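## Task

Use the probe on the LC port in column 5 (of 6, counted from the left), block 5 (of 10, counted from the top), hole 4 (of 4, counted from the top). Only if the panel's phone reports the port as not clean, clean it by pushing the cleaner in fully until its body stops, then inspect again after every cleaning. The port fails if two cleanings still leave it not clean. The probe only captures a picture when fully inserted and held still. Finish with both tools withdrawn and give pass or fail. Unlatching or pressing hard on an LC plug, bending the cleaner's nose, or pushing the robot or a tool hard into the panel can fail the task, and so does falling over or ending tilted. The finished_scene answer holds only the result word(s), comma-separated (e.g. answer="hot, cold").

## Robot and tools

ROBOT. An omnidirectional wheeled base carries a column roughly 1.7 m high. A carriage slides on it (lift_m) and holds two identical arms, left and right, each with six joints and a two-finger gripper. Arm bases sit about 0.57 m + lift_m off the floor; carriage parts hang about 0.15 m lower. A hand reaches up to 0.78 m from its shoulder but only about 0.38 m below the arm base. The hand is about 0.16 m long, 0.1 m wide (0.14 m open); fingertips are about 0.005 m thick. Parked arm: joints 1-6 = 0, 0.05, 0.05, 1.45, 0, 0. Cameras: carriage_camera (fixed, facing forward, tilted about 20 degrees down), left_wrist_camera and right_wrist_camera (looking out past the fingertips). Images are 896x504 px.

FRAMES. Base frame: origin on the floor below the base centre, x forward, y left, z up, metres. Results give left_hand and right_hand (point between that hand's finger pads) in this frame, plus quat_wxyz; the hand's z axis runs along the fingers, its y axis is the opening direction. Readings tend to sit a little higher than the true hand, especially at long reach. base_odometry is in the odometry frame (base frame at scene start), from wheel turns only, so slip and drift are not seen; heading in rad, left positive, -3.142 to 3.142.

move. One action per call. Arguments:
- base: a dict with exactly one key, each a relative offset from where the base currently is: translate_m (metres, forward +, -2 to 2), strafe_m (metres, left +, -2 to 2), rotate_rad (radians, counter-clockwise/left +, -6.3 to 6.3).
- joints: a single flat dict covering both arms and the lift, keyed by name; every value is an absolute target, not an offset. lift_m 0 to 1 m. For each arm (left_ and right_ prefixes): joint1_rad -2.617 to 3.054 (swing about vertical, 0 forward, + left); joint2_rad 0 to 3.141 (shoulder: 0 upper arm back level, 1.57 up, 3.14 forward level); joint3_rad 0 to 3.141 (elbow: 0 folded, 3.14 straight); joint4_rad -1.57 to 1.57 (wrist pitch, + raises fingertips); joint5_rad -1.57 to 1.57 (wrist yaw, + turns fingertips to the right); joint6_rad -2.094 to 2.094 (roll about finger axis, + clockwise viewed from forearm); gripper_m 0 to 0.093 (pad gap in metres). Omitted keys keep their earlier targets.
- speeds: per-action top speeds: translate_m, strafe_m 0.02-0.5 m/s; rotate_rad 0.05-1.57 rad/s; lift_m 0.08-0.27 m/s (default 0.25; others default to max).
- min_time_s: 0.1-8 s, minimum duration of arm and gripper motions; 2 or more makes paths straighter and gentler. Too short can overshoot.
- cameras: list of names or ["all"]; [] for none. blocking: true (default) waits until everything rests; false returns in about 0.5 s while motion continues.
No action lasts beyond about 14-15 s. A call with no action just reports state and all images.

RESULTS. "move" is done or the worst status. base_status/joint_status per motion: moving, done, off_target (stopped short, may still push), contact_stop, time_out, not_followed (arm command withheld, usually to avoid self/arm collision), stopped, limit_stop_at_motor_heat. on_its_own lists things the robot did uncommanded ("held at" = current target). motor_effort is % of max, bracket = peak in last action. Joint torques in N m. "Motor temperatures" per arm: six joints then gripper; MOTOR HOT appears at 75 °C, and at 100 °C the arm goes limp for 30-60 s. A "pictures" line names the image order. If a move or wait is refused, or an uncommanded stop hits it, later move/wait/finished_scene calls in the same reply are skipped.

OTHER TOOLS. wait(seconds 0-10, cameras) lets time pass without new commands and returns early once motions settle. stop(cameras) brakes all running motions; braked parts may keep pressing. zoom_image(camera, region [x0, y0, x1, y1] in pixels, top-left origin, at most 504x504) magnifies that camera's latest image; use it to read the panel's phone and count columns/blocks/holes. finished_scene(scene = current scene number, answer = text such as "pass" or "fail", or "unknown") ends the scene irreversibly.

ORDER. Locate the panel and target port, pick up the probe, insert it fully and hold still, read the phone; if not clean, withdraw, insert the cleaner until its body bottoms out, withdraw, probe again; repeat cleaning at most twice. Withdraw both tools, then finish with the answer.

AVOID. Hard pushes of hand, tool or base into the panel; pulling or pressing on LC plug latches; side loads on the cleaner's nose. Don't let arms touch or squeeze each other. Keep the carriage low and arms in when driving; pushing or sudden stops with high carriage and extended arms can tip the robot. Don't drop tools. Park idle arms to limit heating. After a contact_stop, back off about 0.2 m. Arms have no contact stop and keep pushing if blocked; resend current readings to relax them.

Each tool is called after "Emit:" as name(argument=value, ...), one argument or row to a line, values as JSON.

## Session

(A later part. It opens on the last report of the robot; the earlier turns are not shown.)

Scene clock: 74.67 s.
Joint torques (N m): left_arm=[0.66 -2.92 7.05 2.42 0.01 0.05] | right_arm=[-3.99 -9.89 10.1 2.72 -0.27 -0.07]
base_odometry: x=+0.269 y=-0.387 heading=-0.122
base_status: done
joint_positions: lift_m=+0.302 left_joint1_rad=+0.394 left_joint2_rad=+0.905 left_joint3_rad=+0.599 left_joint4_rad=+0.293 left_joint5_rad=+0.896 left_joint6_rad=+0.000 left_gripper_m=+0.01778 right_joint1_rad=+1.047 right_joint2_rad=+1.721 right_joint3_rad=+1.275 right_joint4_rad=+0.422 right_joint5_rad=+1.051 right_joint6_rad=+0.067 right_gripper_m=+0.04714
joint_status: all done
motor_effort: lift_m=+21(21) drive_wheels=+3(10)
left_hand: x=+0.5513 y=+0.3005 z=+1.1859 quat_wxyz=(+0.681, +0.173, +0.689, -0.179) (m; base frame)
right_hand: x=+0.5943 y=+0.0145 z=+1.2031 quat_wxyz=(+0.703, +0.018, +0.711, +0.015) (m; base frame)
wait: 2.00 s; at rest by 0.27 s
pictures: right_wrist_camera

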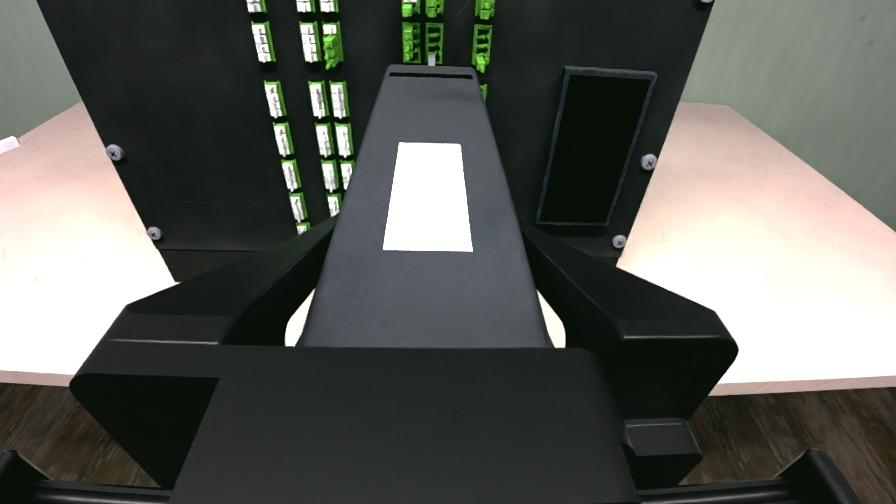

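Emit:
move(
  base={"translate_m": -0.009},
  speeds={"translate_m": 0.02},
  cameras=[],
)

Emit:
wait(
  seconds=1.5,
  cameras=["right_wrist_camera"],
)

Emit:
zoom_image(
  camera="right_wrist_camera",
  region=[400, 40, 470, 90],
)

Scene clock: 75.80 s.
Joint torques (N m): left_arm=[0.62 -2.8 6.89 2.44 -0.02 0.05] | right_arm=[-2.06 -9.96 10.1 2.71 0.12 0]
move: done
base_odometry: x=+0.260 y=-0.385 heading=-0.122
base_status: done
joint_positions: lift_m=+0.302 left_joint1_rad=+0.394 left_joint2_rad=+0.905 left_joint3_rad=+0.599 left_joint4_rad=+0.293 left_joint5_rad=+0.896 left_joint6_rad=+0.000 left_gripper_m=+0.01778 right_joint1_rad=+1.022 right_joint2_rad=+1.721 right_joint3_rad=+1.275 right_joint4_rad=+0.425 right_joint5_rad=+1.017 right_joint6_rad=+0.062 right_gripper_m=+0.04714
joint_status: not commanded
on_its_own: right_joint1_rad moved -0.025 toward your old target +1.000
motor_effort: lift_m=+21(21) drive_wheels=+3(6)
left_hand: x=+0.5513 y=+0.3005 z=+1.1859 quat_wxyz=(+0.681, +0.173, +0.689, -0.179) (m; base frame)
right_hand: x=+0.6024 y=+0.0114 z=+1.2034 quat_wxyz=(+0.703, +0.014, +0.711, +0.018) (m; base frame)
pictures: none
No camera images: "cameras" was empty.

Scene clock: 77.30 s.
Joint torques (N m): left_arm=[0.73 -2.7 6.71 2.4 -0.03 0.01] | right_arm=[-2 -9.89 10.11 2.72 0.15 -0.01]
base_odometry: x=+0.260 y=-0.385 heading=-0.122
base_status: done
joint_positions: lift_m=+0.302 left_joint1_rad=+0.394 left_joint2_rad=+0.905 left_joint3_rad=+0.599 left_joint4_rad=+0.293 left_joint5_rad=+0.896 left_joint6_rad=+0.000 left_gripper_m=+0.01778 right_joint1_rad=+1.022 right_joint2_rad=+1.721 right_joint3_rad=+1.275 right_joint4_rad=+0.425 right_joint5_rad=+1.017 right_joint6_rad=+0.062 right_gripper_m=+0.04714
joint_status: not commanded
motor_effort: lift_m=+21(21) drive_wheels=+3(6)
left_hand: x=+0.5513 y=+0.3005 z=+1.1859 quat_wxyz=(+0.681, +0.173, +0.689, -0.179) (m; base frame)
right_hand: x=+0.6024 y=+0.0114 z=+1.2034 quat_wxyz=(+0.703, +0.014, +0.711, +0.018) (m; base frame)
wait: 1.50 s; at rest by 0.27 s
pictures: right_wrist_camera

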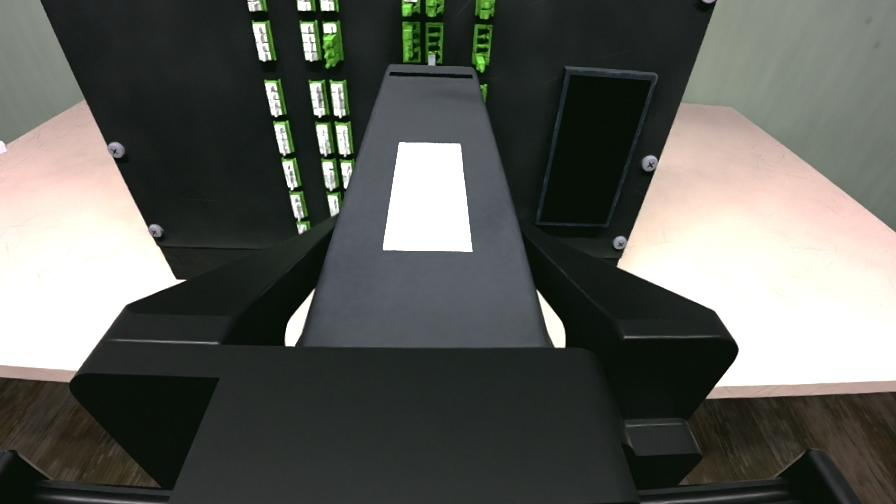

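Scaled by 7.200.

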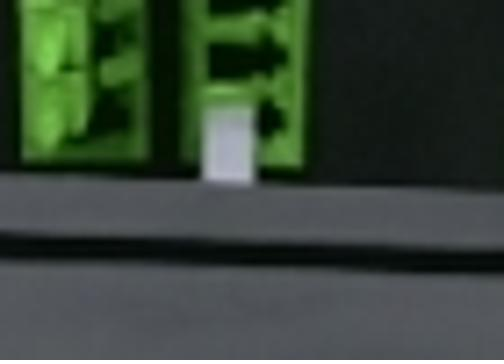

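Emit:
move(
  base={"translate_m": -0.04},
  speeds={"translate_m": 0.05},
  joints={"right_joint1_rad": 1.023},
  cameras=["all"],
)

Emit:
zoom_image(
  camera="left_wrist_camera",
  region=[550, 0, 650, 50],
)

Emit:
zoom_image(
  camera="right_wrist_camera",
  region=[400, 20, 460, 70],
)

Scene clock: 78.97 s.
Joint torques (N m): left_arm=[0.59 -2.69 7.05 2.45 -0.01 0.03] | right_arm=[6.83 -14.27 7.08 2.42 1.52 0.24]
move: off_target
base_odometry: x=+0.220 y=-0.380 heading=-0.121
base_status: done
joint_positions: lift_m=+0.302 left_joint1_rad=+0.394 left_joint2_rad=+0.905 left_joint3_rad=+0.599 left_joint4_rad=+0.293 left_joint5_rad=+0.896 left_joint6_rad=+0.000 left_gripper_m=+0.01778 right_joint1_rad=+0.935 right_joint2_rad=+1.764 right_joint3_rad=+1.312 right_joint4_rad=+0.458 right_joint5_rad=+0.903 right_joint6_rad=+0.042 right_gripper_m=+0.04714
joint_status: right_joint1_rad off_target (ended at +0.935, target +1.023)
motor_effort: lift_m=+21(21) drive_wheels=-11(15)
left_hand: x=+0.5513 y=+0.3005 z=+1.1859 quat_wxyz=(+0.681, +0.173, +0.689, -0.179) (m; base frame)
right_hand: x=+0.6364 y=+0.0063 z=+1.2041 quat_wxyz=(+0.708, +0.005, +0.706, +0.028) (m; base frame)
pictures: carriage_camera, left_wrist_camera, right_wrist_camera

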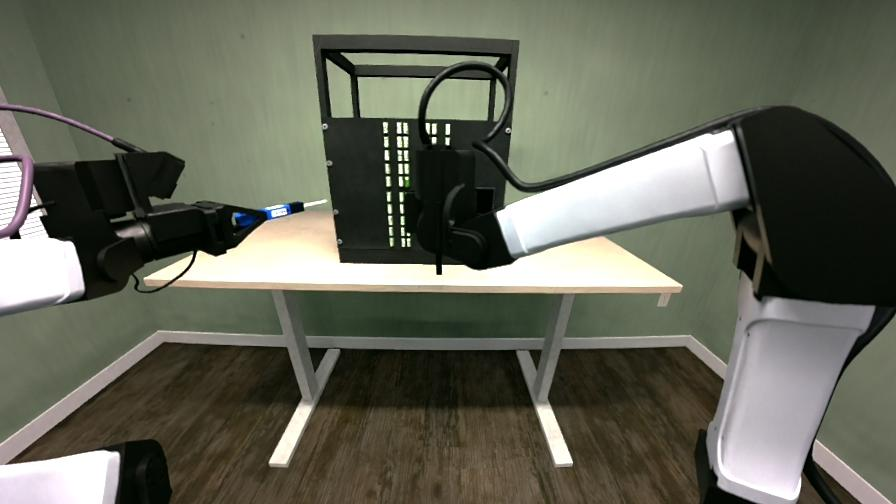

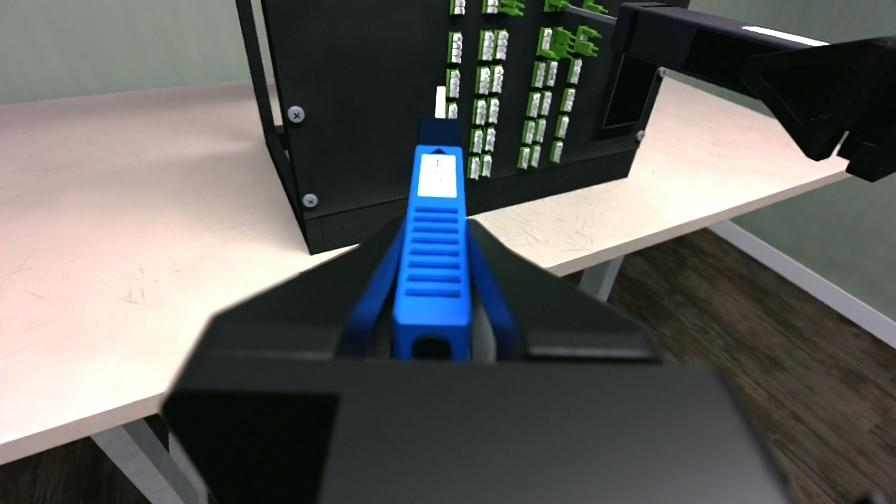

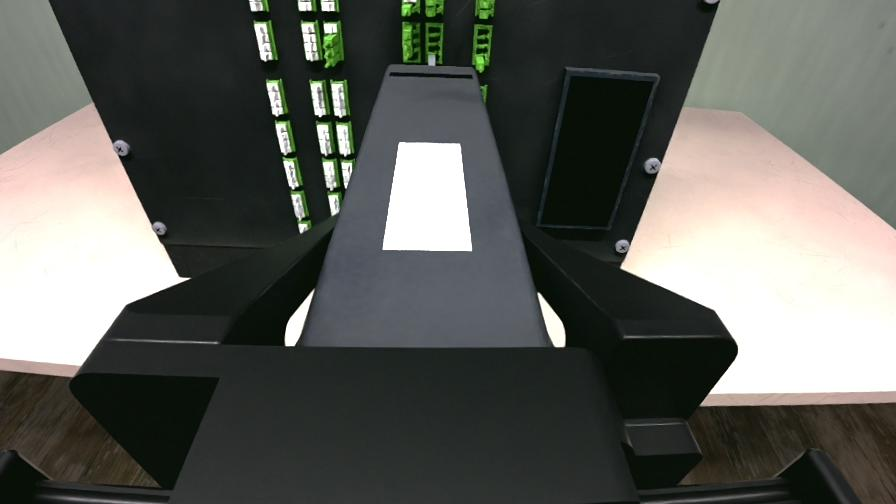

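Scaled by 5.040.

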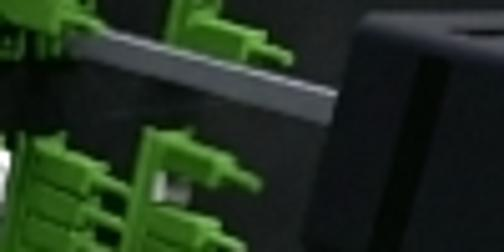

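Scaled by 8.400.

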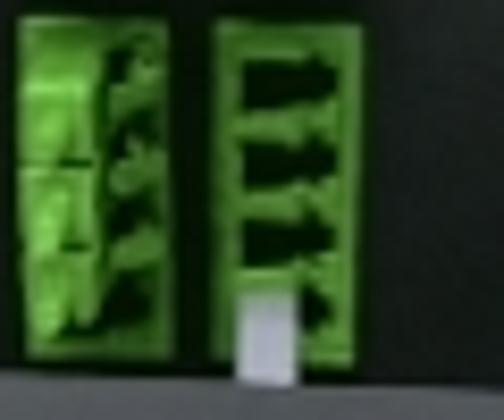

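Emit:
move(
  base={"translate_m": 0.022},
  speeds={"translate_m": 0.05},
  cameras=["right_wrist_camera"],
)

Emit:
zoom_image(
  camera="right_wrist_camera",
  region=[400, 20, 460, 70],
)

Scene clock: 80.07 s.
Joint torques (N m): left_arm=[0.65 -2.62 6.89 2.46 -0.02 0.07] | right_arm=[2.02 -14.3 7.04 2.42 0.39 0.17]
move: done
base_odometry: x=+0.242 y=-0.383 heading=-0.122
base_status: done
joint_positions: lift_m=+0.302 left_joint1_rad=+0.394 left_joint2_rad=+0.905 left_joint3_rad=+0.599 left_joint4_rad=+0.293 left_joint5_rad=+0.896 left_joint6_rad=+0.000 left_gripper_m=+0.01778 right_joint1_rad=+0.996 right_joint2_rad=+1.764 right_joint3_rad=+1.312 right_joint4_rad=+0.452 right_joint5_rad=+0.996 right_joint6_rad=+0.048 right_gripper_m=+0.04714
joint_status: not commanded
on_its_own: right_joint1_rad moved +0.061 toward your old target +1.023
motor_effort: lift_m=+21(22) drive_wheels=-7(13)
left_hand: x=+0.5512 y=+0.3005 z=+1.1860 quat_wxyz=(+0.681, +0.173, +0.689, -0.179) (m; base frame)
right_hand: x=+0.6169 y=+0.0142 z=+1.2032 quat_wxyz=(+0.707, +0.017, +0.707, +0.017) (m; base frame)
pictures: right_wrist_camera

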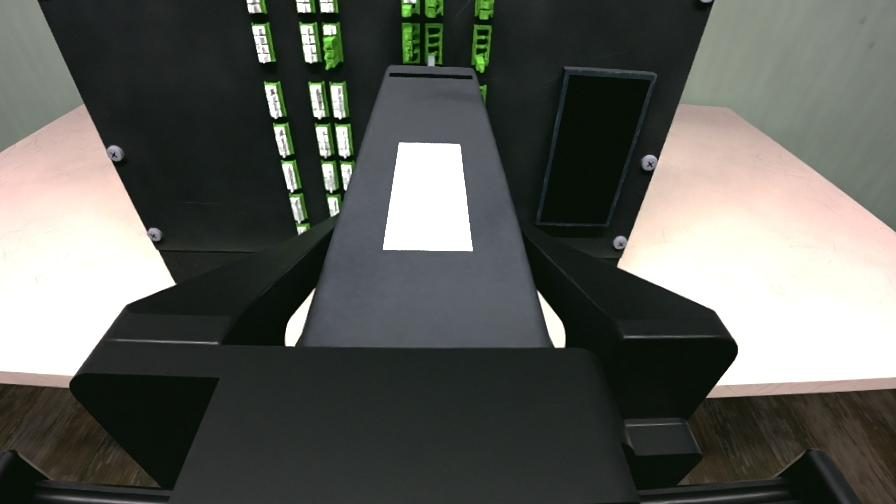

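Scaled by 8.400.

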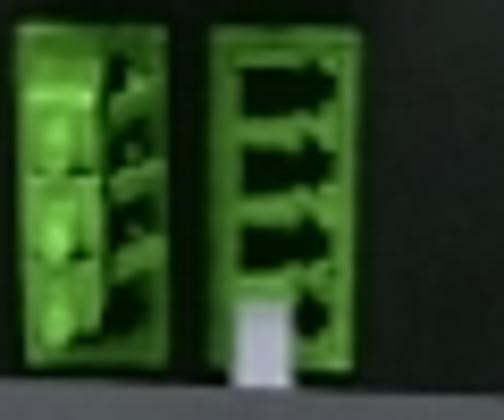

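Emit:
move(
  base={"translate_m": 0.020},
  speeds={"translate_m": 0.03},
  joints={"right_joint1_rad": 0.99,"right_joint5_rad": 1.02},
  cameras=["right_wrist_camera"],
)

Emit:
zoom_image(
  camera="right_wrist_camera",
  region=[400, 20, 460, 70],
)

Scene clock: 81.43 s.
Joint torques (N m): left_arm=[0.76 -2.92 6.87 2.45 0.01 0.03] | right_arm=[-3.96 -13.12 7.04 2.7 -0.4 0.06]
move: off_target
base_odometry: x=+0.262 y=-0.386 heading=-0.122
base_status: done
joint_positions: lift_m=+0.302 left_joint1_rad=+0.394 left_joint2_rad=+0.905 left_joint3_rad=+0.599 left_joint4_rad=+0.293 left_joint5_rad=+0.896 left_joint6_rad=+0.000 left_gripper_m=+0.01778 right_joint1_rad=+1.037 right_joint2_rad=+1.753 right_joint3_rad=+1.312 right_joint4_rad=+0.424 right_joint5_rad=+1.054 right_joint6_rad=+0.057 right_gripper_m=+0.04714
joint_status: right_joint1_rad off_target (ended at +1.036, target +0.990); right_joint5_rad off_target (ended at +1.054, target +1.020)
motor_effort: lift_m=+21(22) drive_wheels=+7(12)
left_hand: x=+0.5512 y=+0.3005 z=+1.1860 quat_wxyz=(+0.681, +0.173, +0.689, -0.179) (m; base frame)
right_hand: x=+0.6021 y=+0.0174 z=+1.2038 quat_wxyz=(+0.704, +0.021, +0.710, +0.008) (m; base frame)
pictures: right_wrist_camera

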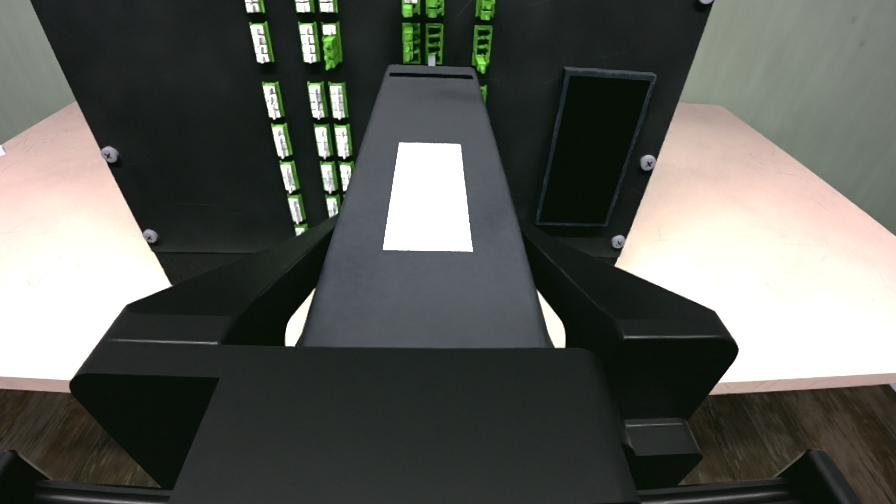

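Scaled by 8.400.

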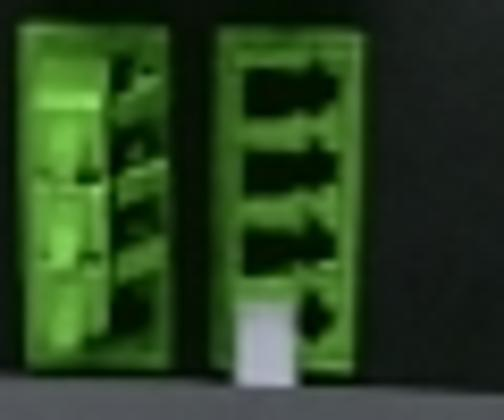

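Emit:
move(
  base={"translate_m": -0.012},
  speeds={"translate_m": 0.03},
  joints={"right_joint1_rad": 1.01,"right_joint5_rad": 1.01,"right_joint6_rad": 0.055},
  cameras=["right_wrist_camera"],
)

Emit:
zoom_image(
  camera="right_wrist_camera",
  region=[400, 20, 460, 70],
)

Scene clock: 82.83 s.
Joint torques (N m): left_arm=[0.58 -2.66 7.09 2.4 -0.02 0.04] | right_arm=[-0.03 -13.27 7.05 2.72 0.09 -0.04]
move: done
base_odometry: x=+0.250 y=-0.385 heading=-0.122
base_status: done
joint_positions: lift_m=+0.302 left_joint1_rad=+0.394 left_joint2_rad=+0.905 left_joint3_rad=+0.599 left_joint4_rad=+0.293 left_joint5_rad=+0.896 left_joint6_rad=+0.000 left_gripper_m=+0.01778 right_joint1_rad=+1.008 right_joint2_rad=+1.753 right_joint3_rad=+1.312 right_joint4_rad=+0.425 right_joint5_rad=+1.006 right_joint6_rad=+0.055 right_gripper_m=+0.04714
joint_status: all done
motor_effort: lift_m=+21(22) drive_wheels=+1(9)
left_hand: x=+0.5512 y=+0.3005 z=+1.1860 quat_wxyz=(+0.681, +0.173, +0.689, -0.179) (m; base frame)
right_hand: x=+0.6116 y=+0.0151 z=+1.2038 quat_wxyz=(+0.704, +0.014, +0.710, +0.015) (m; base frame)
pictures: right_wrist_camera

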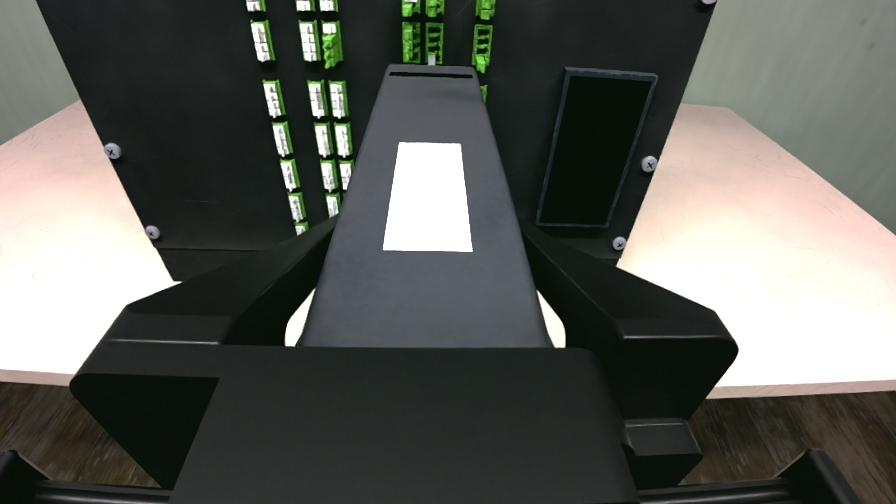

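Scaled by 8.400.

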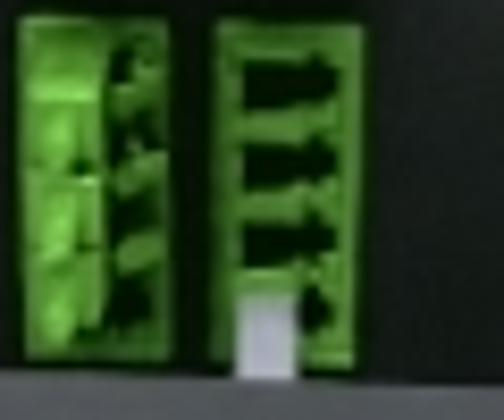

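Emit:
move(
  base={"translate_m": -0.008},
  speeds={"translate_m": 0.02},
  joints={"right_joint5_rad": 0.985},
  cameras=[],
)

Emit:
move(
  base={"strafe_m": 0.005},
  speeds={"strafe_m": 0.02},
  cameras=["right_wrist_camera"],
)

Emit:
zoom_image(
  camera="right_wrist_camera",
  region=[400, 20, 460, 70],
)

Scene clock: 83.97 s.
Joint torques (N m): left_arm=[0.73 -2.59 6.8 2.44 -0.02 0.02] | right_arm=[1.54 -13.22 7.08 2.71 0.22 0.02]
move: done
base_odometry: x=+0.242 y=-0.383 heading=-0.122
base_status: done
joint_positions: lift_m=+0.302 left_joint1_rad=+0.394 left_joint2_rad=+0.905 left_joint3_rad=+0.599 left_joint4_rad=+0.293 left_joint5_rad=+0.896 left_joint6_rad=+0.000 left_gripper_m=+0.01778 right_joint1_rad=+0.986 right_joint2_rad=+1.753 right_joint3_rad=+1.312 right_joint4_rad=+0.428 right_joint5_rad=+0.973 right_joint6_rad=+0.052 right_gripper_m=+0.04714
joint_status: all done
motor_effort: lift_m=+21(21) drive_wheels=-3(9)
left_hand: x=+0.5512 y=+0.3005 z=+1.1860 quat_wxyz=(+0.681, +0.173, +0.689, -0.179) (m; base frame)
right_hand: x=+0.6187 y=+0.0125 z=+1.2043 quat_wxyz=(+0.704, +0.010, +0.710, +0.019) (m; base frame)
pictures: none
No camera images: "cameras" was empty.

Scene clock: 84.60 s.
Joint torques (N m): left_arm=[0.61 -2.65 6.87 2.41 -0.01 -0.01] | right_arm=[1.69 -13.14 7.06 2.7 0.11 0]
move: done
base_odometry: x=+0.243 y=-0.379 heading=-0.123
base_status: done
joint_positions: lift_m=+0.302 left_joint1_rad=+0.395 left_joint2_rad=+0.905 left_joint3_rad=+0.599 left_joint4_rad=+0.293 left_joint5_rad=+0.896 left_joint6_rad=+0.000 left_gripper_m=+0.01778 right_joint1_rad=+0.986 right_joint2_rad=+1.753 right_joint3_rad=+1.312 right_joint4_rad=+0.428 right_joint5_rad=+0.981 right_joint6_rad=+0.052 right_gripper_m=+0.04714
joint_status: not commanded
motor_effort: lift_m=+21(22) drive_wheels=-5(7)
left_hand: x=+0.5512 y=+0.3008 z=+1.1860 quat_wxyz=(+0.681, +0.173, +0.689, -0.178) (m; base frame)
right_hand: x=+0.6187 y=+0.0110 z=+1.2043 quat_wxyz=(+0.704, +0.013, +0.710, +0.016) (m; base frame)
pictures: right_wrist_camera

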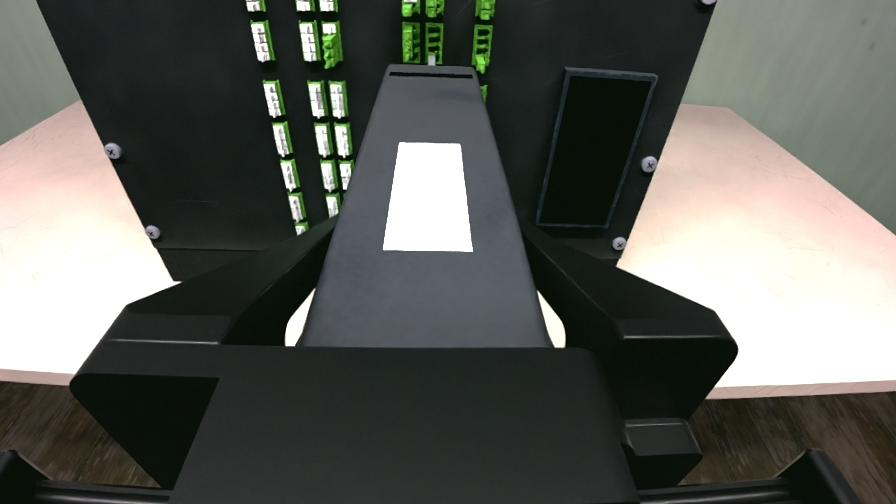

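Scaled by 8.400.

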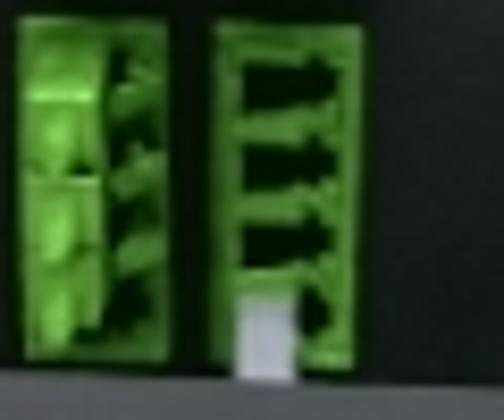

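Emit:
zoom_image(
  camera="right_wrist_camera",
  region=[530, 60, 670, 240],
)

Scaled by 2.800.

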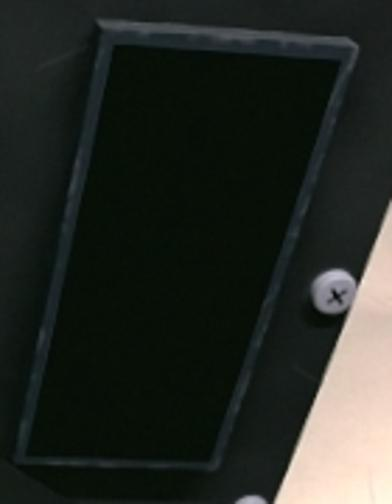

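Emit:
move(
  base={"translate_m": -0.008},
  speeds={"translate_m": 0.02},
  joints={"right_joint5_rad": 0.965},
  cameras=[],
)

Emit:
move(
  base={"strafe_m": 0.005},
  speeds={"strafe_m": 0.02},
  cameras=["right_wrist_camera"],
)

Emit:
zoom_image(
  camera="right_wrist_camera",
  region=[400, 20, 460, 70],
)

Scene clock: 85.97 s.
Joint torques (N m): left_arm=[0.64 -2.67 6.9 2.48 -0.04 0] | right_arm=[3.36 -13.19 7.09 2.69 0.29 0.04]
move: done
base_odometry: x=+0.235 y=-0.378 heading=-0.124
base_status: done
joint_positions: lift_m=+0.302 left_joint1_rad=+0.395 left_joint2_rad=+0.905 left_joint3_rad=+0.599 left_joint4_rad=+0.293 left_joint5_rad=+0.896 left_joint6_rad=+0.000 left_gripper_m=+0.01778 right_joint1_rad=+0.965 right_joint2_rad=+1.753 right_joint3_rad=+1.312 right_joint4_rad=+0.431 right_joint5_rad=+0.944 right_joint6_rad=+0.049 right_gripper_m=+0.04714
joint_status: all done
motor_effort: lift_m=+21(21) drive_wheels=-8(12)
left_hand: x=+0.5512 y=+0.3008 z=+1.1860 quat_wxyz=(+0.681, +0.173, +0.689, -0.178) (m; base frame)
right_hand: x=+0.6256 y=+0.0090 z=+1.2049 quat_wxyz=(+0.705, +0.007, +0.709, +0.022) (m; base frame)
pictures: none
No camera images: "cameras" was empty.

Scene clock: 86.63 s.
Joint torques (N m): left_arm=[0.58 -2.62 6.78 2.43 0 0] | right_arm=[3.41 -13.15 7.09 2.69 0.1 0.02]
move: done
base_odometry: x=+0.236 y=-0.373 heading=-0.124
base_status: done
joint_positions: lift_m=+0.302 left_joint1_rad=+0.395 left_joint2_rad=+0.905 left_joint3_rad=+0.599 left_joint4_rad=+0.293 left_joint5_rad=+0.897 left_joint6_rad=+0.000 left_gripper_m=+0.01778 right_joint1_rad=+0.965 right_joint2_rad=+1.753 right_joint3_rad=+1.312 right_joint4_rad=+0.431 right_joint5_rad=+0.954 right_joint6_rad=+0.049 right_gripper_m=+0.04714
joint_status: not commanded
motor_effort: lift_m=+21(22) drive_wheels=-7(7)
left_hand: x=+0.5512 y=+0.3008 z=+1.1860 quat_wxyz=(+0.681, +0.173, +0.689, -0.178) (m; base frame)
right_hand: x=+0.6256 y=+0.0074 z=+1.2049 quat_wxyz=(+0.705, +0.011, +0.709, +0.018) (m; base frame)
pictures: right_wrist_camera

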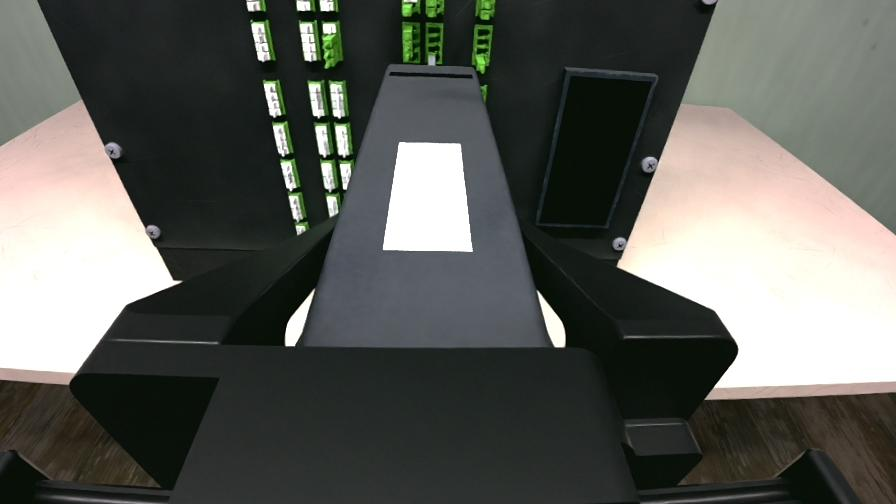

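Scaled by 8.400.

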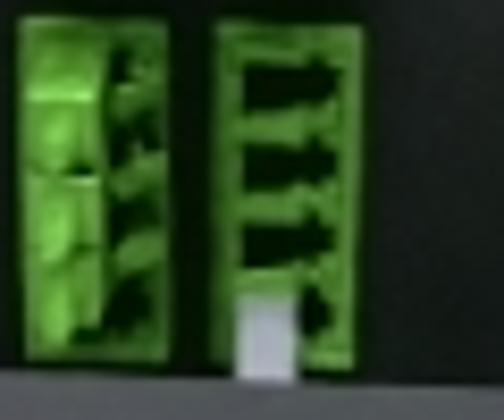

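Emit:
move(
  base={"translate_m": 0.012},
  speeds={"translate_m": 0.03},
  joints={"right_joint1_rad": 0.93,"right_joint5_rad": 0.985},
  cameras=[],
)

Emit:
wait(
  seconds=1,
  cameras=["right_wrist_camera"],
)

Emit:
zoom_image(
  camera="right_wrist_camera",
  region=[400, 20, 460, 70],
)

Scene clock: 88.00 s.
Joint torques (N m): left_arm=[0.54 -2.81 7.02 2.44 0 0] | right_arm=[-4.71 -12.64 7.27 2.76 -0.11 -0.02]
move: off_target
base_odometry: x=+0.248 y=-0.375 heading=-0.124
base_status: done
joint_positions: lift_m=+0.302 left_joint1_rad=+0.395 left_joint2_rad=+0.905 left_joint3_rad=+0.599 left_joint4_rad=+0.293 left_joint5_rad=+0.897 left_joint6_rad=+0.000 left_gripper_m=+0.01778 right_joint1_rad=+0.987 right_joint2_rad=+1.748 right_joint3_rad=+1.309 right_joint4_rad=+0.422 right_joint5_rad=+0.999 right_joint6_rad=+0.054 right_gripper_m=+0.04714
joint_status: right_joint1_rad off_target (ended at +0.987, target +0.930); the others done
motor_effort: lift_m=+21(21) drive_wheels=+7(12)
left_hand: x=+0.5512 y=+0.3008 z=+1.1860 quat_wxyz=(+0.681, +0.173, +0.689, -0.178) (m; base frame)
right_hand: x=+0.6180 y=+0.0071 z=+1.2043 quat_wxyz=(+0.704, +0.018, +0.710, +0.009) (m; base frame)
pictures: none
No camera images: "cameras" was empty.

Scene clock: 89.00 s.
Joint torques (N m): left_arm=[0.5 -2.82 6.79 2.42 0.01 0.04] | right_arm=[-4.75 -12.63 7.25 2.76 -0.12 -0.03]
base_odometry: x=+0.248 y=-0.375 heading=-0.124
base_status: done
joint_positions: lift_m=+0.302 left_joint1_rad=+0.395 left_joint2_rad=+0.905 left_joint3_rad=+0.599 left_joint4_rad=+0.293 left_joint5_rad=+0.897 left_joint6_rad=+0.000 left_gripper_m=+0.01778 right_joint1_rad=+0.987 right_joint2_rad=+1.748 right_joint3_rad=+1.309 right_joint4_rad=+0.422 right_joint5_rad=+0.999 right_joint6_rad=+0.054 right_gripper_m=+0.04714
joint_status: right_joint1_rad off_target (ended at +0.987, target +0.930); the others done
motor_effort: lift_m=+21(21) drive_wheels=+7(12)
left_hand: x=+0.5512 y=+0.3008 z=+1.1860 quat_wxyz=(+0.681, +0.173, +0.689, -0.178) (m; base frame)
right_hand: x=+0.6180 y=+0.0071 z=+1.2043 quat_wxyz=(+0.704, +0.018, +0.710, +0.009) (m; base frame)
wait: 1.00 s; at rest by 0.27 s
pictures: right_wrist_camera

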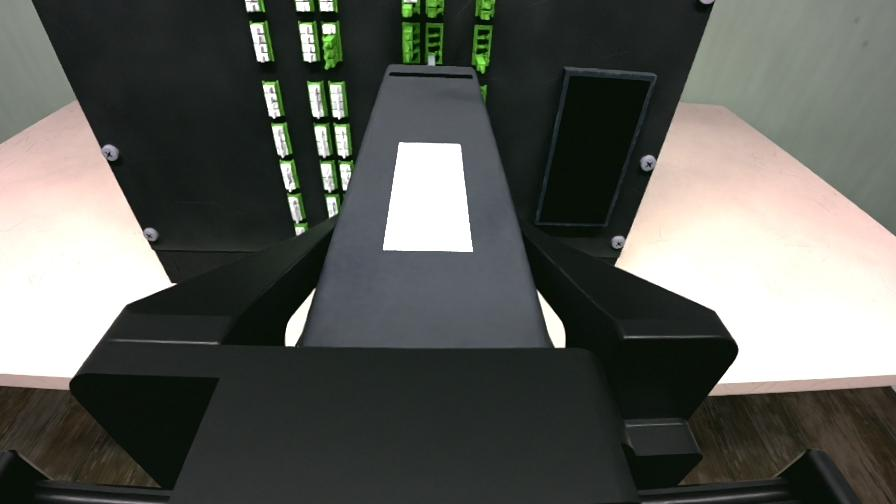

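Scaled by 8.400.

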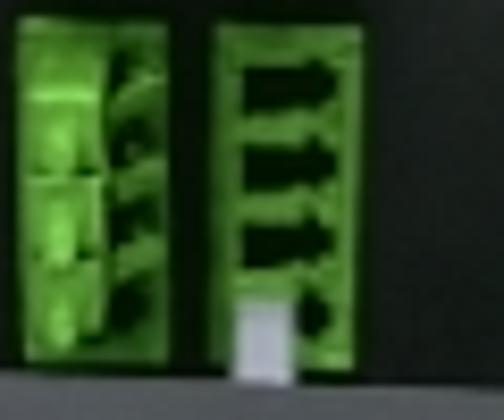

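Emit:
move(
  joints={"lift_m": 0.304},
  cameras=[],
)

Emit:
move(
  joints={"lift_m": 0.300},
  cameras=[],
)

Emit:
move(
  joints={"lift_m": 0.302},
  base={"rotate_rad": 0.004},
  cameras=[],
)

Emit:
move(
  base={"rotate_rad": -0.006},
  cameras=[],
)

Emit:
move(
  base={"rotate_rad": 0.003},
  cameras=["right_wrist_camera"],
)

Emit:
zoom_image(
  camera="right_wrist_camera",
  region=[400, 20, 460, 70],
)

Scene clock: 90.27 s.
Joint torques (N m): left_arm=[0.55 -2.65 7.08 2.41 -0.01 0.02] | right_arm=[-4.79 -12.79 7.45 2.82 -0.11 -0.06]
move: done
base_odometry: x=+0.248 y=-0.375 heading=-0.124
base_status: not commanded
joint_positions: lift_m=+0.304 left_joint1_rad=+0.395 left_joint2_rad=+0.905 left_joint3_rad=+0.599 left_joint4_rad=+0.295 left_joint5_rad=+0.897 left_joint6_rad=+0.000 left_gripper_m=+0.01778 right_joint1_rad=+0.987 right_joint2_rad=+1.748 right_joint3_rad=+1.307 right_joint4_rad=+0.417 right_joint5_rad=+0.998 right_joint6_rad=+0.057 right_gripper_m=+0.04714
joint_status: all done
motor_effort: lift_m=+26(28) drive_wheels=+7(7)
left_hand: x=+0.5511 y=+0.3008 z=+1.1884 quat_wxyz=(+0.682, +0.173, +0.688, -0.178) (m; base frame)
right_hand: x=+0.6179 y=+0.0071 z=+1.2047 quat_wxyz=(+0.702, +0.017, +0.711, +0.009) (m; base frame)
pictures: none
No camera images: "cameras" was empty.

Scene clock: 90.70 s.
Joint torques (N m): left_arm=[0.49 -2.62 7.06 2.48 0.01 0.01] | right_arm=[-4.66 -12.56 7.41 2.75 -0.08 -0.06]
move: done
base_odometry: x=+0.248 y=-0.375 heading=-0.124
base_status: not commanded
joint_positions: lift_m=+0.300 left_joint1_rad=+0.395 left_joint2_rad=+0.905 left_joint3_rad=+0.598 left_joint4_rad=+0.291 left_joint5_rad=+0.897 left_joint6_rad=+0.000 left_gripper_m=+0.01778 right_joint1_rad=+0.986 right_joint2_rad=+1.746 right_joint3_rad=+1.307 right_joint4_rad=+0.423 right_joint5_rad=+0.997 right_joint6_rad=+0.057 right_gripper_m=+0.04714
joint_status: all done
motor_effort: lift_m=+22(22) drive_wheels=+7(7)
left_hand: x=+0.5511 y=+0.3008 z=+1.1838 quat_wxyz=(+0.681, +0.172, +0.689, -0.179) (m; base frame)
right_hand: x=+0.6178 y=+0.0070 z=+1.2031 quat_wxyz=(+0.704, +0.019, +0.710, +0.011) (m; base frame)
pictures: none
No camera images: "cameras" was empty.

Scene clock: 91.20 s.
Joint torques (N m): left_arm=[0.5 -2.71 6.82 2.44 0.01 0.03] | right_arm=[-4.68 -12.45 7.43 2.78 -0.17 -0.06]
move: done
base_odometry: x=+0.247 y=-0.374 heading=-0.120
base_status: done
joint_positions: lift_m=+0.302 left_joint1_rad=+0.396 left_joint2_rad=+0.904 left_joint3_rad=+0.598 left_joint4_rad=+0.292 left_joint5_rad=+0.897 left_joint6_rad=+0.000 left_gripper_m=+0.01778 right_joint1_rad=+0.985 right_joint2_rad=+1.746 right_joint3_rad=+1.307 right_joint4_rad=+0.420 right_joint5_rad=+1.003 right_joint6_rad=+0.057 right_gripper_m=+0.04714
joint_status: all done
motor_effort: lift_m=+25(28) drive_wheels=+6(8)
left_hand: x=+0.5510 y=+0.3010 z=+1.1856 quat_wxyz=(+0.681, +0.172, +0.689, -0.178) (m; base frame)
right_hand: x=+0.6181 y=+0.0056 z=+1.2041 quat_wxyz=(+0.703, +0.021, +0.710, +0.008) (m; base frame)
pictures: none
No camera images: "cameras" was empty.

Scene clock: 91.67 s.
Joint torques (N m): left_arm=[0.62 -2.45 6.98 2.43 -0.01 -0.04] | right_arm=[-4.63 -12.45 7.41 2.77 -0.09 -0.05]
move: done
base_odometry: x=+0.247 y=-0.374 heading=-0.125
base_status: done
joint_positions: lift_m=+0.302 left_joint1_rad=+0.396 left_joint2_rad=+0.904 left_joint3_rad=+0.598 left_joint4_rad=+0.292 left_joint5_rad=+0.897 left_joint6_rad=+0.000 left_gripper_m=+0.01778 right_joint1_rad=+0.985 right_joint2_rad=+1.746 right_joint3_rad=+1.307 right_joint4_rad=+0.420 right_joint5_rad=+0.995 right_joint6_rad=+0.056 right_gripper_m=+0.04714
joint_status: not commanded
motor_effort: lift_m=+25(26) drive_wheels=+12(12)
left_hand: x=+0.5510 y=+0.3009 z=+1.1856 quat_wxyz=(+0.681, +0.173, +0.689, -0.178) (m; base frame)
right_hand: x=+0.6181 y=+0.0069 z=+1.2041 quat_wxyz=(+0.703, +0.018, +0.711, +0.011) (m; base frame)
pictures: none
No camera images: "cameras" was empty.

Scene clock: 92.10 s.
Joint torques (N m): left_arm=[0.42 -2.43 7.02 2.49 -0.04 0.03] | right_arm=[-4.67 -12.51 7.42 2.77 -0.11 -0.02]
move: done
base_odometry: x=+0.247 y=-0.374 heading=-0.122
base_status: done
joint_positions: lift_m=+0.302 left_joint1_rad=+0.396 left_joint2_rad=+0.904 left_joint3_rad=+0.598 left_joint4_rad=+0.292 left_joint5_rad=+0.897 left_joint6_rad=+0.000 left_gripper_m=+0.01778 right_joint1_rad=+0.985 right_joint2_rad=+1.746 right_joint3_rad=+1.307 right_joint4_rad=+0.420 right_joint5_rad=+0.999 right_joint6_rad=+0.056 right_gripper_m=+0.04714
joint_status: not commanded
motor_effort: lift_m=+25(26) drive_wheels=+3(8)
left_hand: x=+0.5510 y=+0.3010 z=+1.1856 quat_wxyz=(+0.681, +0.173, +0.689, -0.178) (m; base frame)
right_hand: x=+0.6181 y=+0.0063 z=+1.2041 quat_wxyz=(+0.703, +0.019, +0.710, +0.009) (m; base frame)
pictures: right_wrist_camera

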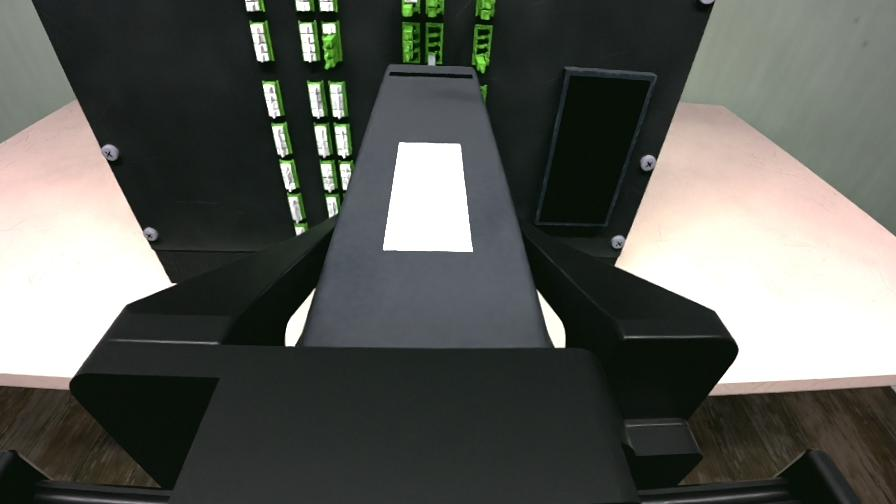

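Scaled by 8.400.

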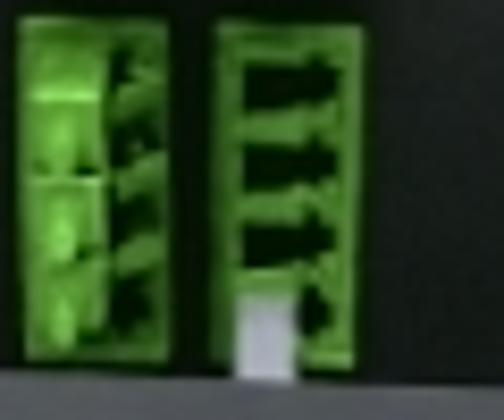

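Emit:
move(
  base={"translate_m": -0.020},
  speeds={"translate_m": 0.03},
  joints={"right_joint1_rad": 0.97,"right_joint5_rad": 0.975},
  cameras=["right_wrist_camera"],
)

Emit:
zoom_image(
  camera="right_wrist_camera",
  region=[400, 20, 460, 70],
)

Emit:
move(
  joints={"lift_m": 0.305},
  cameras=[],
)

Emit:
move(
  joints={"lift_m": 0.299},
  cameras=["right_wrist_camera"],
)

Emit:
zoom_image(
  camera="right_wrist_camera",
  region=[400, 20, 460, 70],
)

Scene clock: 93.63 s.
Joint torques (N m): left_arm=[0.5 -2.78 6.95 2.42 -0.04 -0.01] | right_arm=[2.35 -12.52 7.51 2.74 0.79 0.04]
move: off_target
base_odometry: x=+0.228 y=-0.372 heading=-0.123
base_status: done
joint_positions: lift_m=+0.302 left_joint1_rad=+0.396 left_joint2_rad=+0.904 left_joint3_rad=+0.598 left_joint4_rad=+0.292 left_joint5_rad=+0.897 left_joint6_rad=+0.000 left_gripper_m=+0.01778 right_joint1_rad=+0.936 right_joint2_rad=+1.746 right_joint3_rad=+1.307 right_joint4_rad=+0.429 right_joint5_rad=+0.913 right_joint6_rad=+0.048 right_gripper_m=+0.04714
joint_status: right_joint1_rad off_target (ended at +0.936, target +0.970); right_joint5_rad off_target (ended at +0.913, target +0.975)
motor_effort: lift_m=+25(26) drive_wheels=-8(11)
left_hand: x=+0.5510 y=+0.3010 z=+1.1856 quat_wxyz=(+0.681, +0.173, +0.689, -0.178) (m; base frame)
right_hand: x=+0.6337 y=+0.0017 z=+1.2054 quat_wxyz=(+0.704, +0.006, +0.709, +0.022) (m; base frame)
pictures: right_wrist_camera

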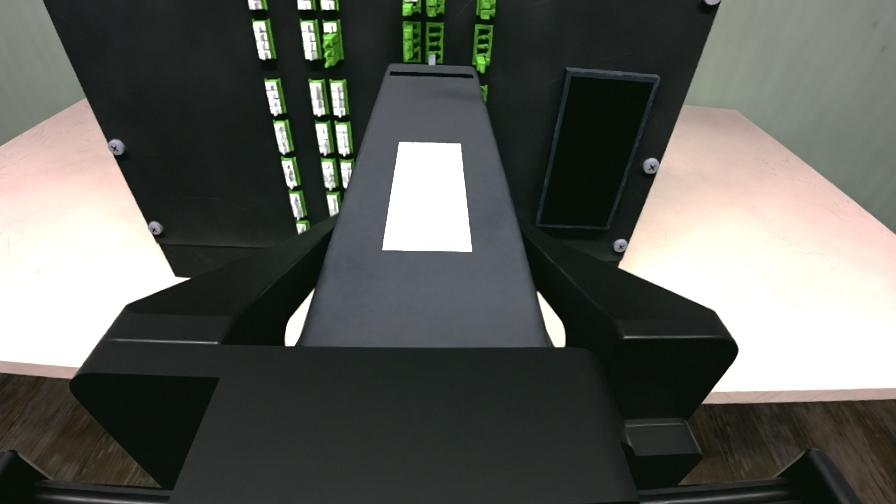

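Scaled by 8.400.

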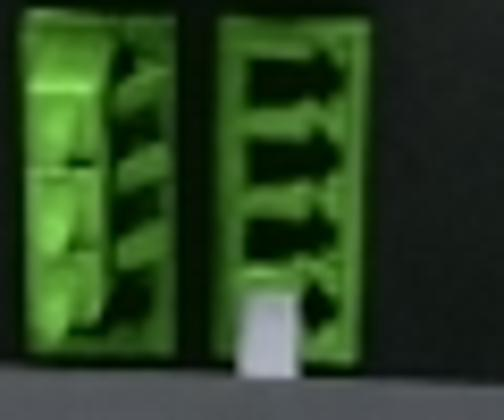

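Scene clock: 94.07 s.
Joint torques (N m): left_arm=[0.39 -2.56 6.86 2.4 0 0.01] | right_arm=[2.44 -12.81 7.47 2.76 0.72 0.04]
move: done
base_odometry: x=+0.228 y=-0.372 heading=-0.123
base_status: not commanded
joint_positions: lift_m=+0.305 left_joint1_rad=+0.396 left_joint2_rad=+0.904 left_joint3_rad=+0.598 left_joint4_rad=+0.294 left_joint5_rad=+0.897 left_joint6_rad=+0.000 left_gripper_m=+0.01778 right_joint1_rad=+0.937 right_joint2_rad=+1.750 right_joint3_rad=+1.307 right_joint4_rad=+0.427 right_joint5_rad=+0.917 right_joint6_rad=+0.048 right_gripper_m=+0.04714
joint_status: all done
motor_effort: lift_m=+25(29) drive_wheels=-8(8)
left_hand: x=+0.5509 y=+0.3010 z=+1.1890 quat_wxyz=(+0.682, +0.173, +0.688, -0.178) (m; base frame)
right_hand: x=+0.6338 y=+0.0022 z=+1.2062 quat_wxyz=(+0.703, +0.005, +0.711, +0.020) (m; base frame)
pictures: none
No camera images: "cameras" was empty.

Scene clock: 94.50 s.
Joint torques (N m): left_arm=[0.51 -2.54 6.95 2.47 0 0.04] | right_arm=[2.29 -12.82 7.46 2.58 0.75 0.13]
move: done
base_odometry: x=+0.228 y=-0.372 heading=-0.123
base_status: not commanded
joint_positions: lift_m=+0.299 left_joint1_rad=+0.396 left_joint2_rad=+0.904 left_joint3_rad=+0.598 left_joint4_rad=+0.291 left_joint5_rad=+0.897 left_joint6_rad=+0.000 left_gripper_m=+0.01778 right_joint1_rad=+0.937 right_joint2_rad=+1.750 right_joint3_rad=+1.307 right_joint4_rad=+0.442 right_joint5_rad=+0.917 right_joint6_rad=+0.041 right_gripper_m=+0.04714
joint_status: all done
motor_effort: lift_m=+22(23) drive_wheels=-8(8)
left_hand: x=+0.5509 y=+0.3010 z=+1.1828 quat_wxyz=(+0.681, +0.172, +0.689, -0.179) (m; base frame)
right_hand: x=+0.6338 y=+0.0022 z=+1.2035 quat_wxyz=(+0.707, +0.007, +0.707, +0.022) (m; base frame)
pictures: right_wrist_camera

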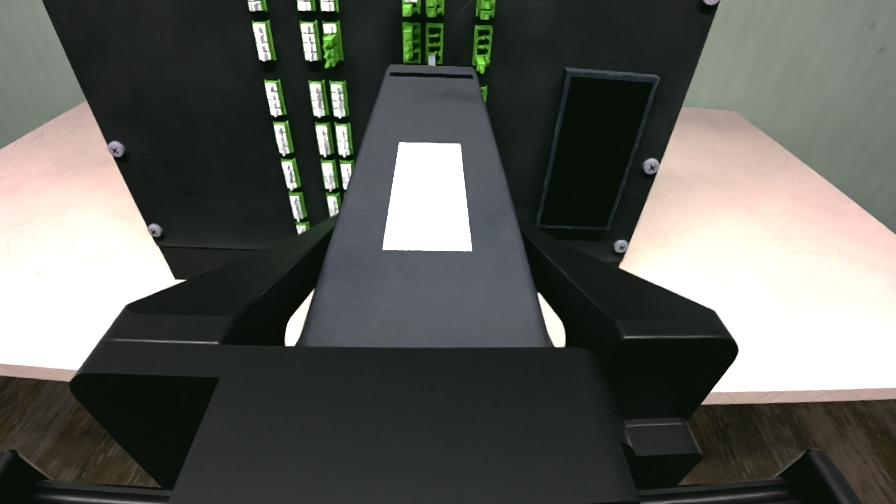

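Scaled by 8.400.

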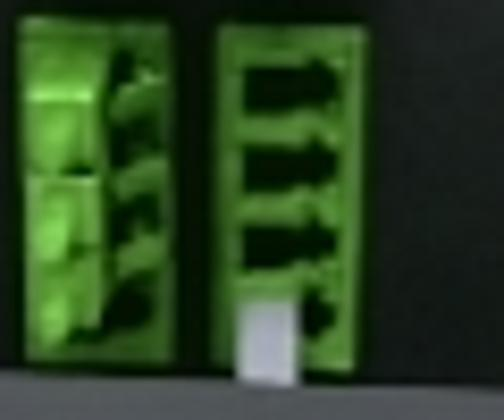

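Emit:
move(
  base={"translate_m": 0.008},
  speeds={"translate_m": 0.03},
  joints={"lift_m": 0.3018},
  cameras=[],
)

Emit:
move(
  joints={"right_joint1_rad": 0.96,"right_joint2_rad": 1.75,"right_joint3_rad": 1.307,"right_joint4_rad": 0.434,"right_joint5_rad": 0.953},
  cameras=["right_wrist_camera"],
)

Emit:
wait(
  seconds=0.5,
  cameras=[],
)

Scene clock: 96.20 s.
Joint torques (N m): left_arm=[0.35 -2.65 6.93 2.44 -0.06 0.04] | right_arm=[0.54 -12.89 7.43 2.64 0.29 0.1]
move: done
base_odometry: x=+0.235 y=-0.373 heading=-0.122
base_status: done
joint_positions: lift_m=+0.301 left_joint1_rad=+0.396 left_joint2_rad=+0.903 left_joint3_rad=+0.598 left_joint4_rad=+0.294 left_joint5_rad=+0.897 left_joint6_rad=+0.000 left_gripper_m=+0.01778 right_joint1_rad=+0.960 right_joint2_rad=+1.750 right_joint3_rad=+1.307 right_joint4_rad=+0.435 right_joint5_rad=+0.956 right_joint6_rad=+0.044 right_gripper_m=+0.04714
joint_status: all done
on_its_own: right_joint1_rad moved +0.023 to your old target +0.970; right_joint5_rad moved +0.039 to your old target +0.975
motor_effort: lift_m=+25(28) drive_wheels=-7(9)
left_hand: x=+0.5508 y=+0.3009 z=+1.1858 quat_wxyz=(+0.682, +0.173, +0.688, -0.178) (m; base frame)
right_hand: x=+0.6266 y=+0.0046 z=+1.2046 quat_wxyz=(+0.705, +0.012, +0.709, +0.015) (m; base frame)
pictures: none
No camera images: "cameras" was empty.

Scene clock: 96.70 s.
Joint torques (N m): left_arm=[0.43 -2.56 6.99 2.39 -0.01 0.03] | right_arm=[-0.25 -9.2 6.31 2.18 0.03 0.08]
move: done
base_odometry: x=+0.235 y=-0.373 heading=-0.122
base_status: not commanded
joint_positions: lift_m=+0.301 left_joint1_rad=+0.396 left_joint2_rad=+0.903 left_joint3_rad=+0.598 left_joint4_rad=+0.294 left_joint5_rad=+0.897 left_joint6_rad=+0.000 left_gripper_m=+0.01778 right_joint1_rad=+0.959 right_joint2_rad=+1.750 right_joint3_rad=+1.307 right_joint4_rad=+0.428 right_joint5_rad=+0.953 right_joint6_rad=+0.045 right_gripper_m=+0.04714
joint_status: all done
motor_effort: lift_m=+26(26) drive_wheels=-7(8)
left_hand: x=+0.5508 y=+0.3009 z=+1.1858 quat_wxyz=(+0.682, +0.173, +0.688, -0.178) (m; base frame)
right_hand: x=+0.6270 y=+0.0046 z=+1.2034 quat_wxyz=(+0.704, +0.010, +0.710, +0.014) (m; base frame)
pictures: right_wrist_camera

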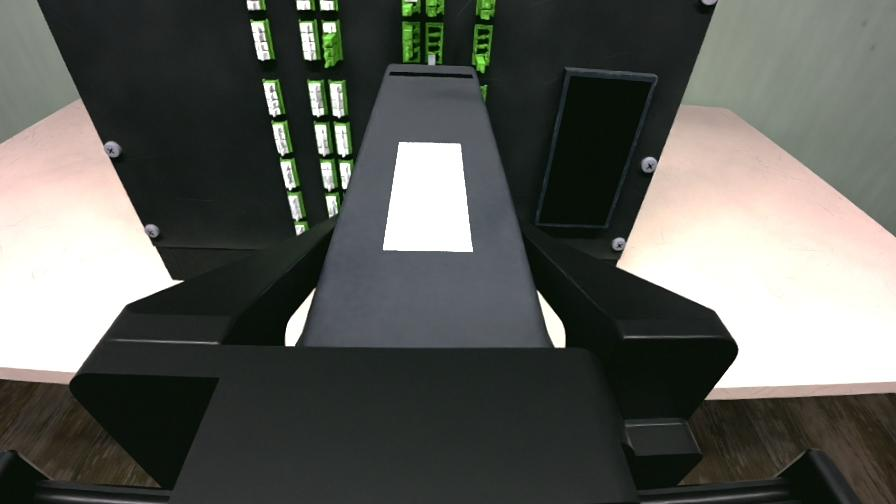

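Scene clock: 97.20 s.
Joint torques (N m): left_arm=[0.55 -2.48 7.05 2.41 -0.03 0.01] | right_arm=[-0.16 -9.25 6.3 2.19 0.04 0.08]
base_odometry: x=+0.235 y=-0.373 heading=-0.122
base_status: not commanded
joint_positions: lift_m=+0.301 left_joint1_rad=+0.396 left_joint2_rad=+0.903 left_joint3_rad=+0.598 left_joint4_rad=+0.294 left_joint5_rad=+0.897 left_joint6_rad=+0.000 left_gripper_m=+0.01778 right_joint1_rad=+0.959 right_joint2_rad=+1.750 right_joint3_rad=+1.307 right_joint4_rad=+0.428 right_joint5_rad=+0.953 right_joint6_rad=+0.045 right_gripper_m=+0.04714
joint_status: all done
motor_effort: lift_m=+25(26) drive_wheels=-7(8)
left_hand: x=+0.5508 y=+0.3009 z=+1.1858 quat_wxyz=(+0.682, +0.173, +0.688, -0.178) (m; base frame)
right_hand: x=+0.6270 y=+0.0046 z=+1.2034 quat_wxyz=(+0.704, +0.010, +0.710, +0.014) (m; base frame)
wait: 0.50 s; at rest by 0.27 s
pictures: none
No camera images: "cameras" was empty.


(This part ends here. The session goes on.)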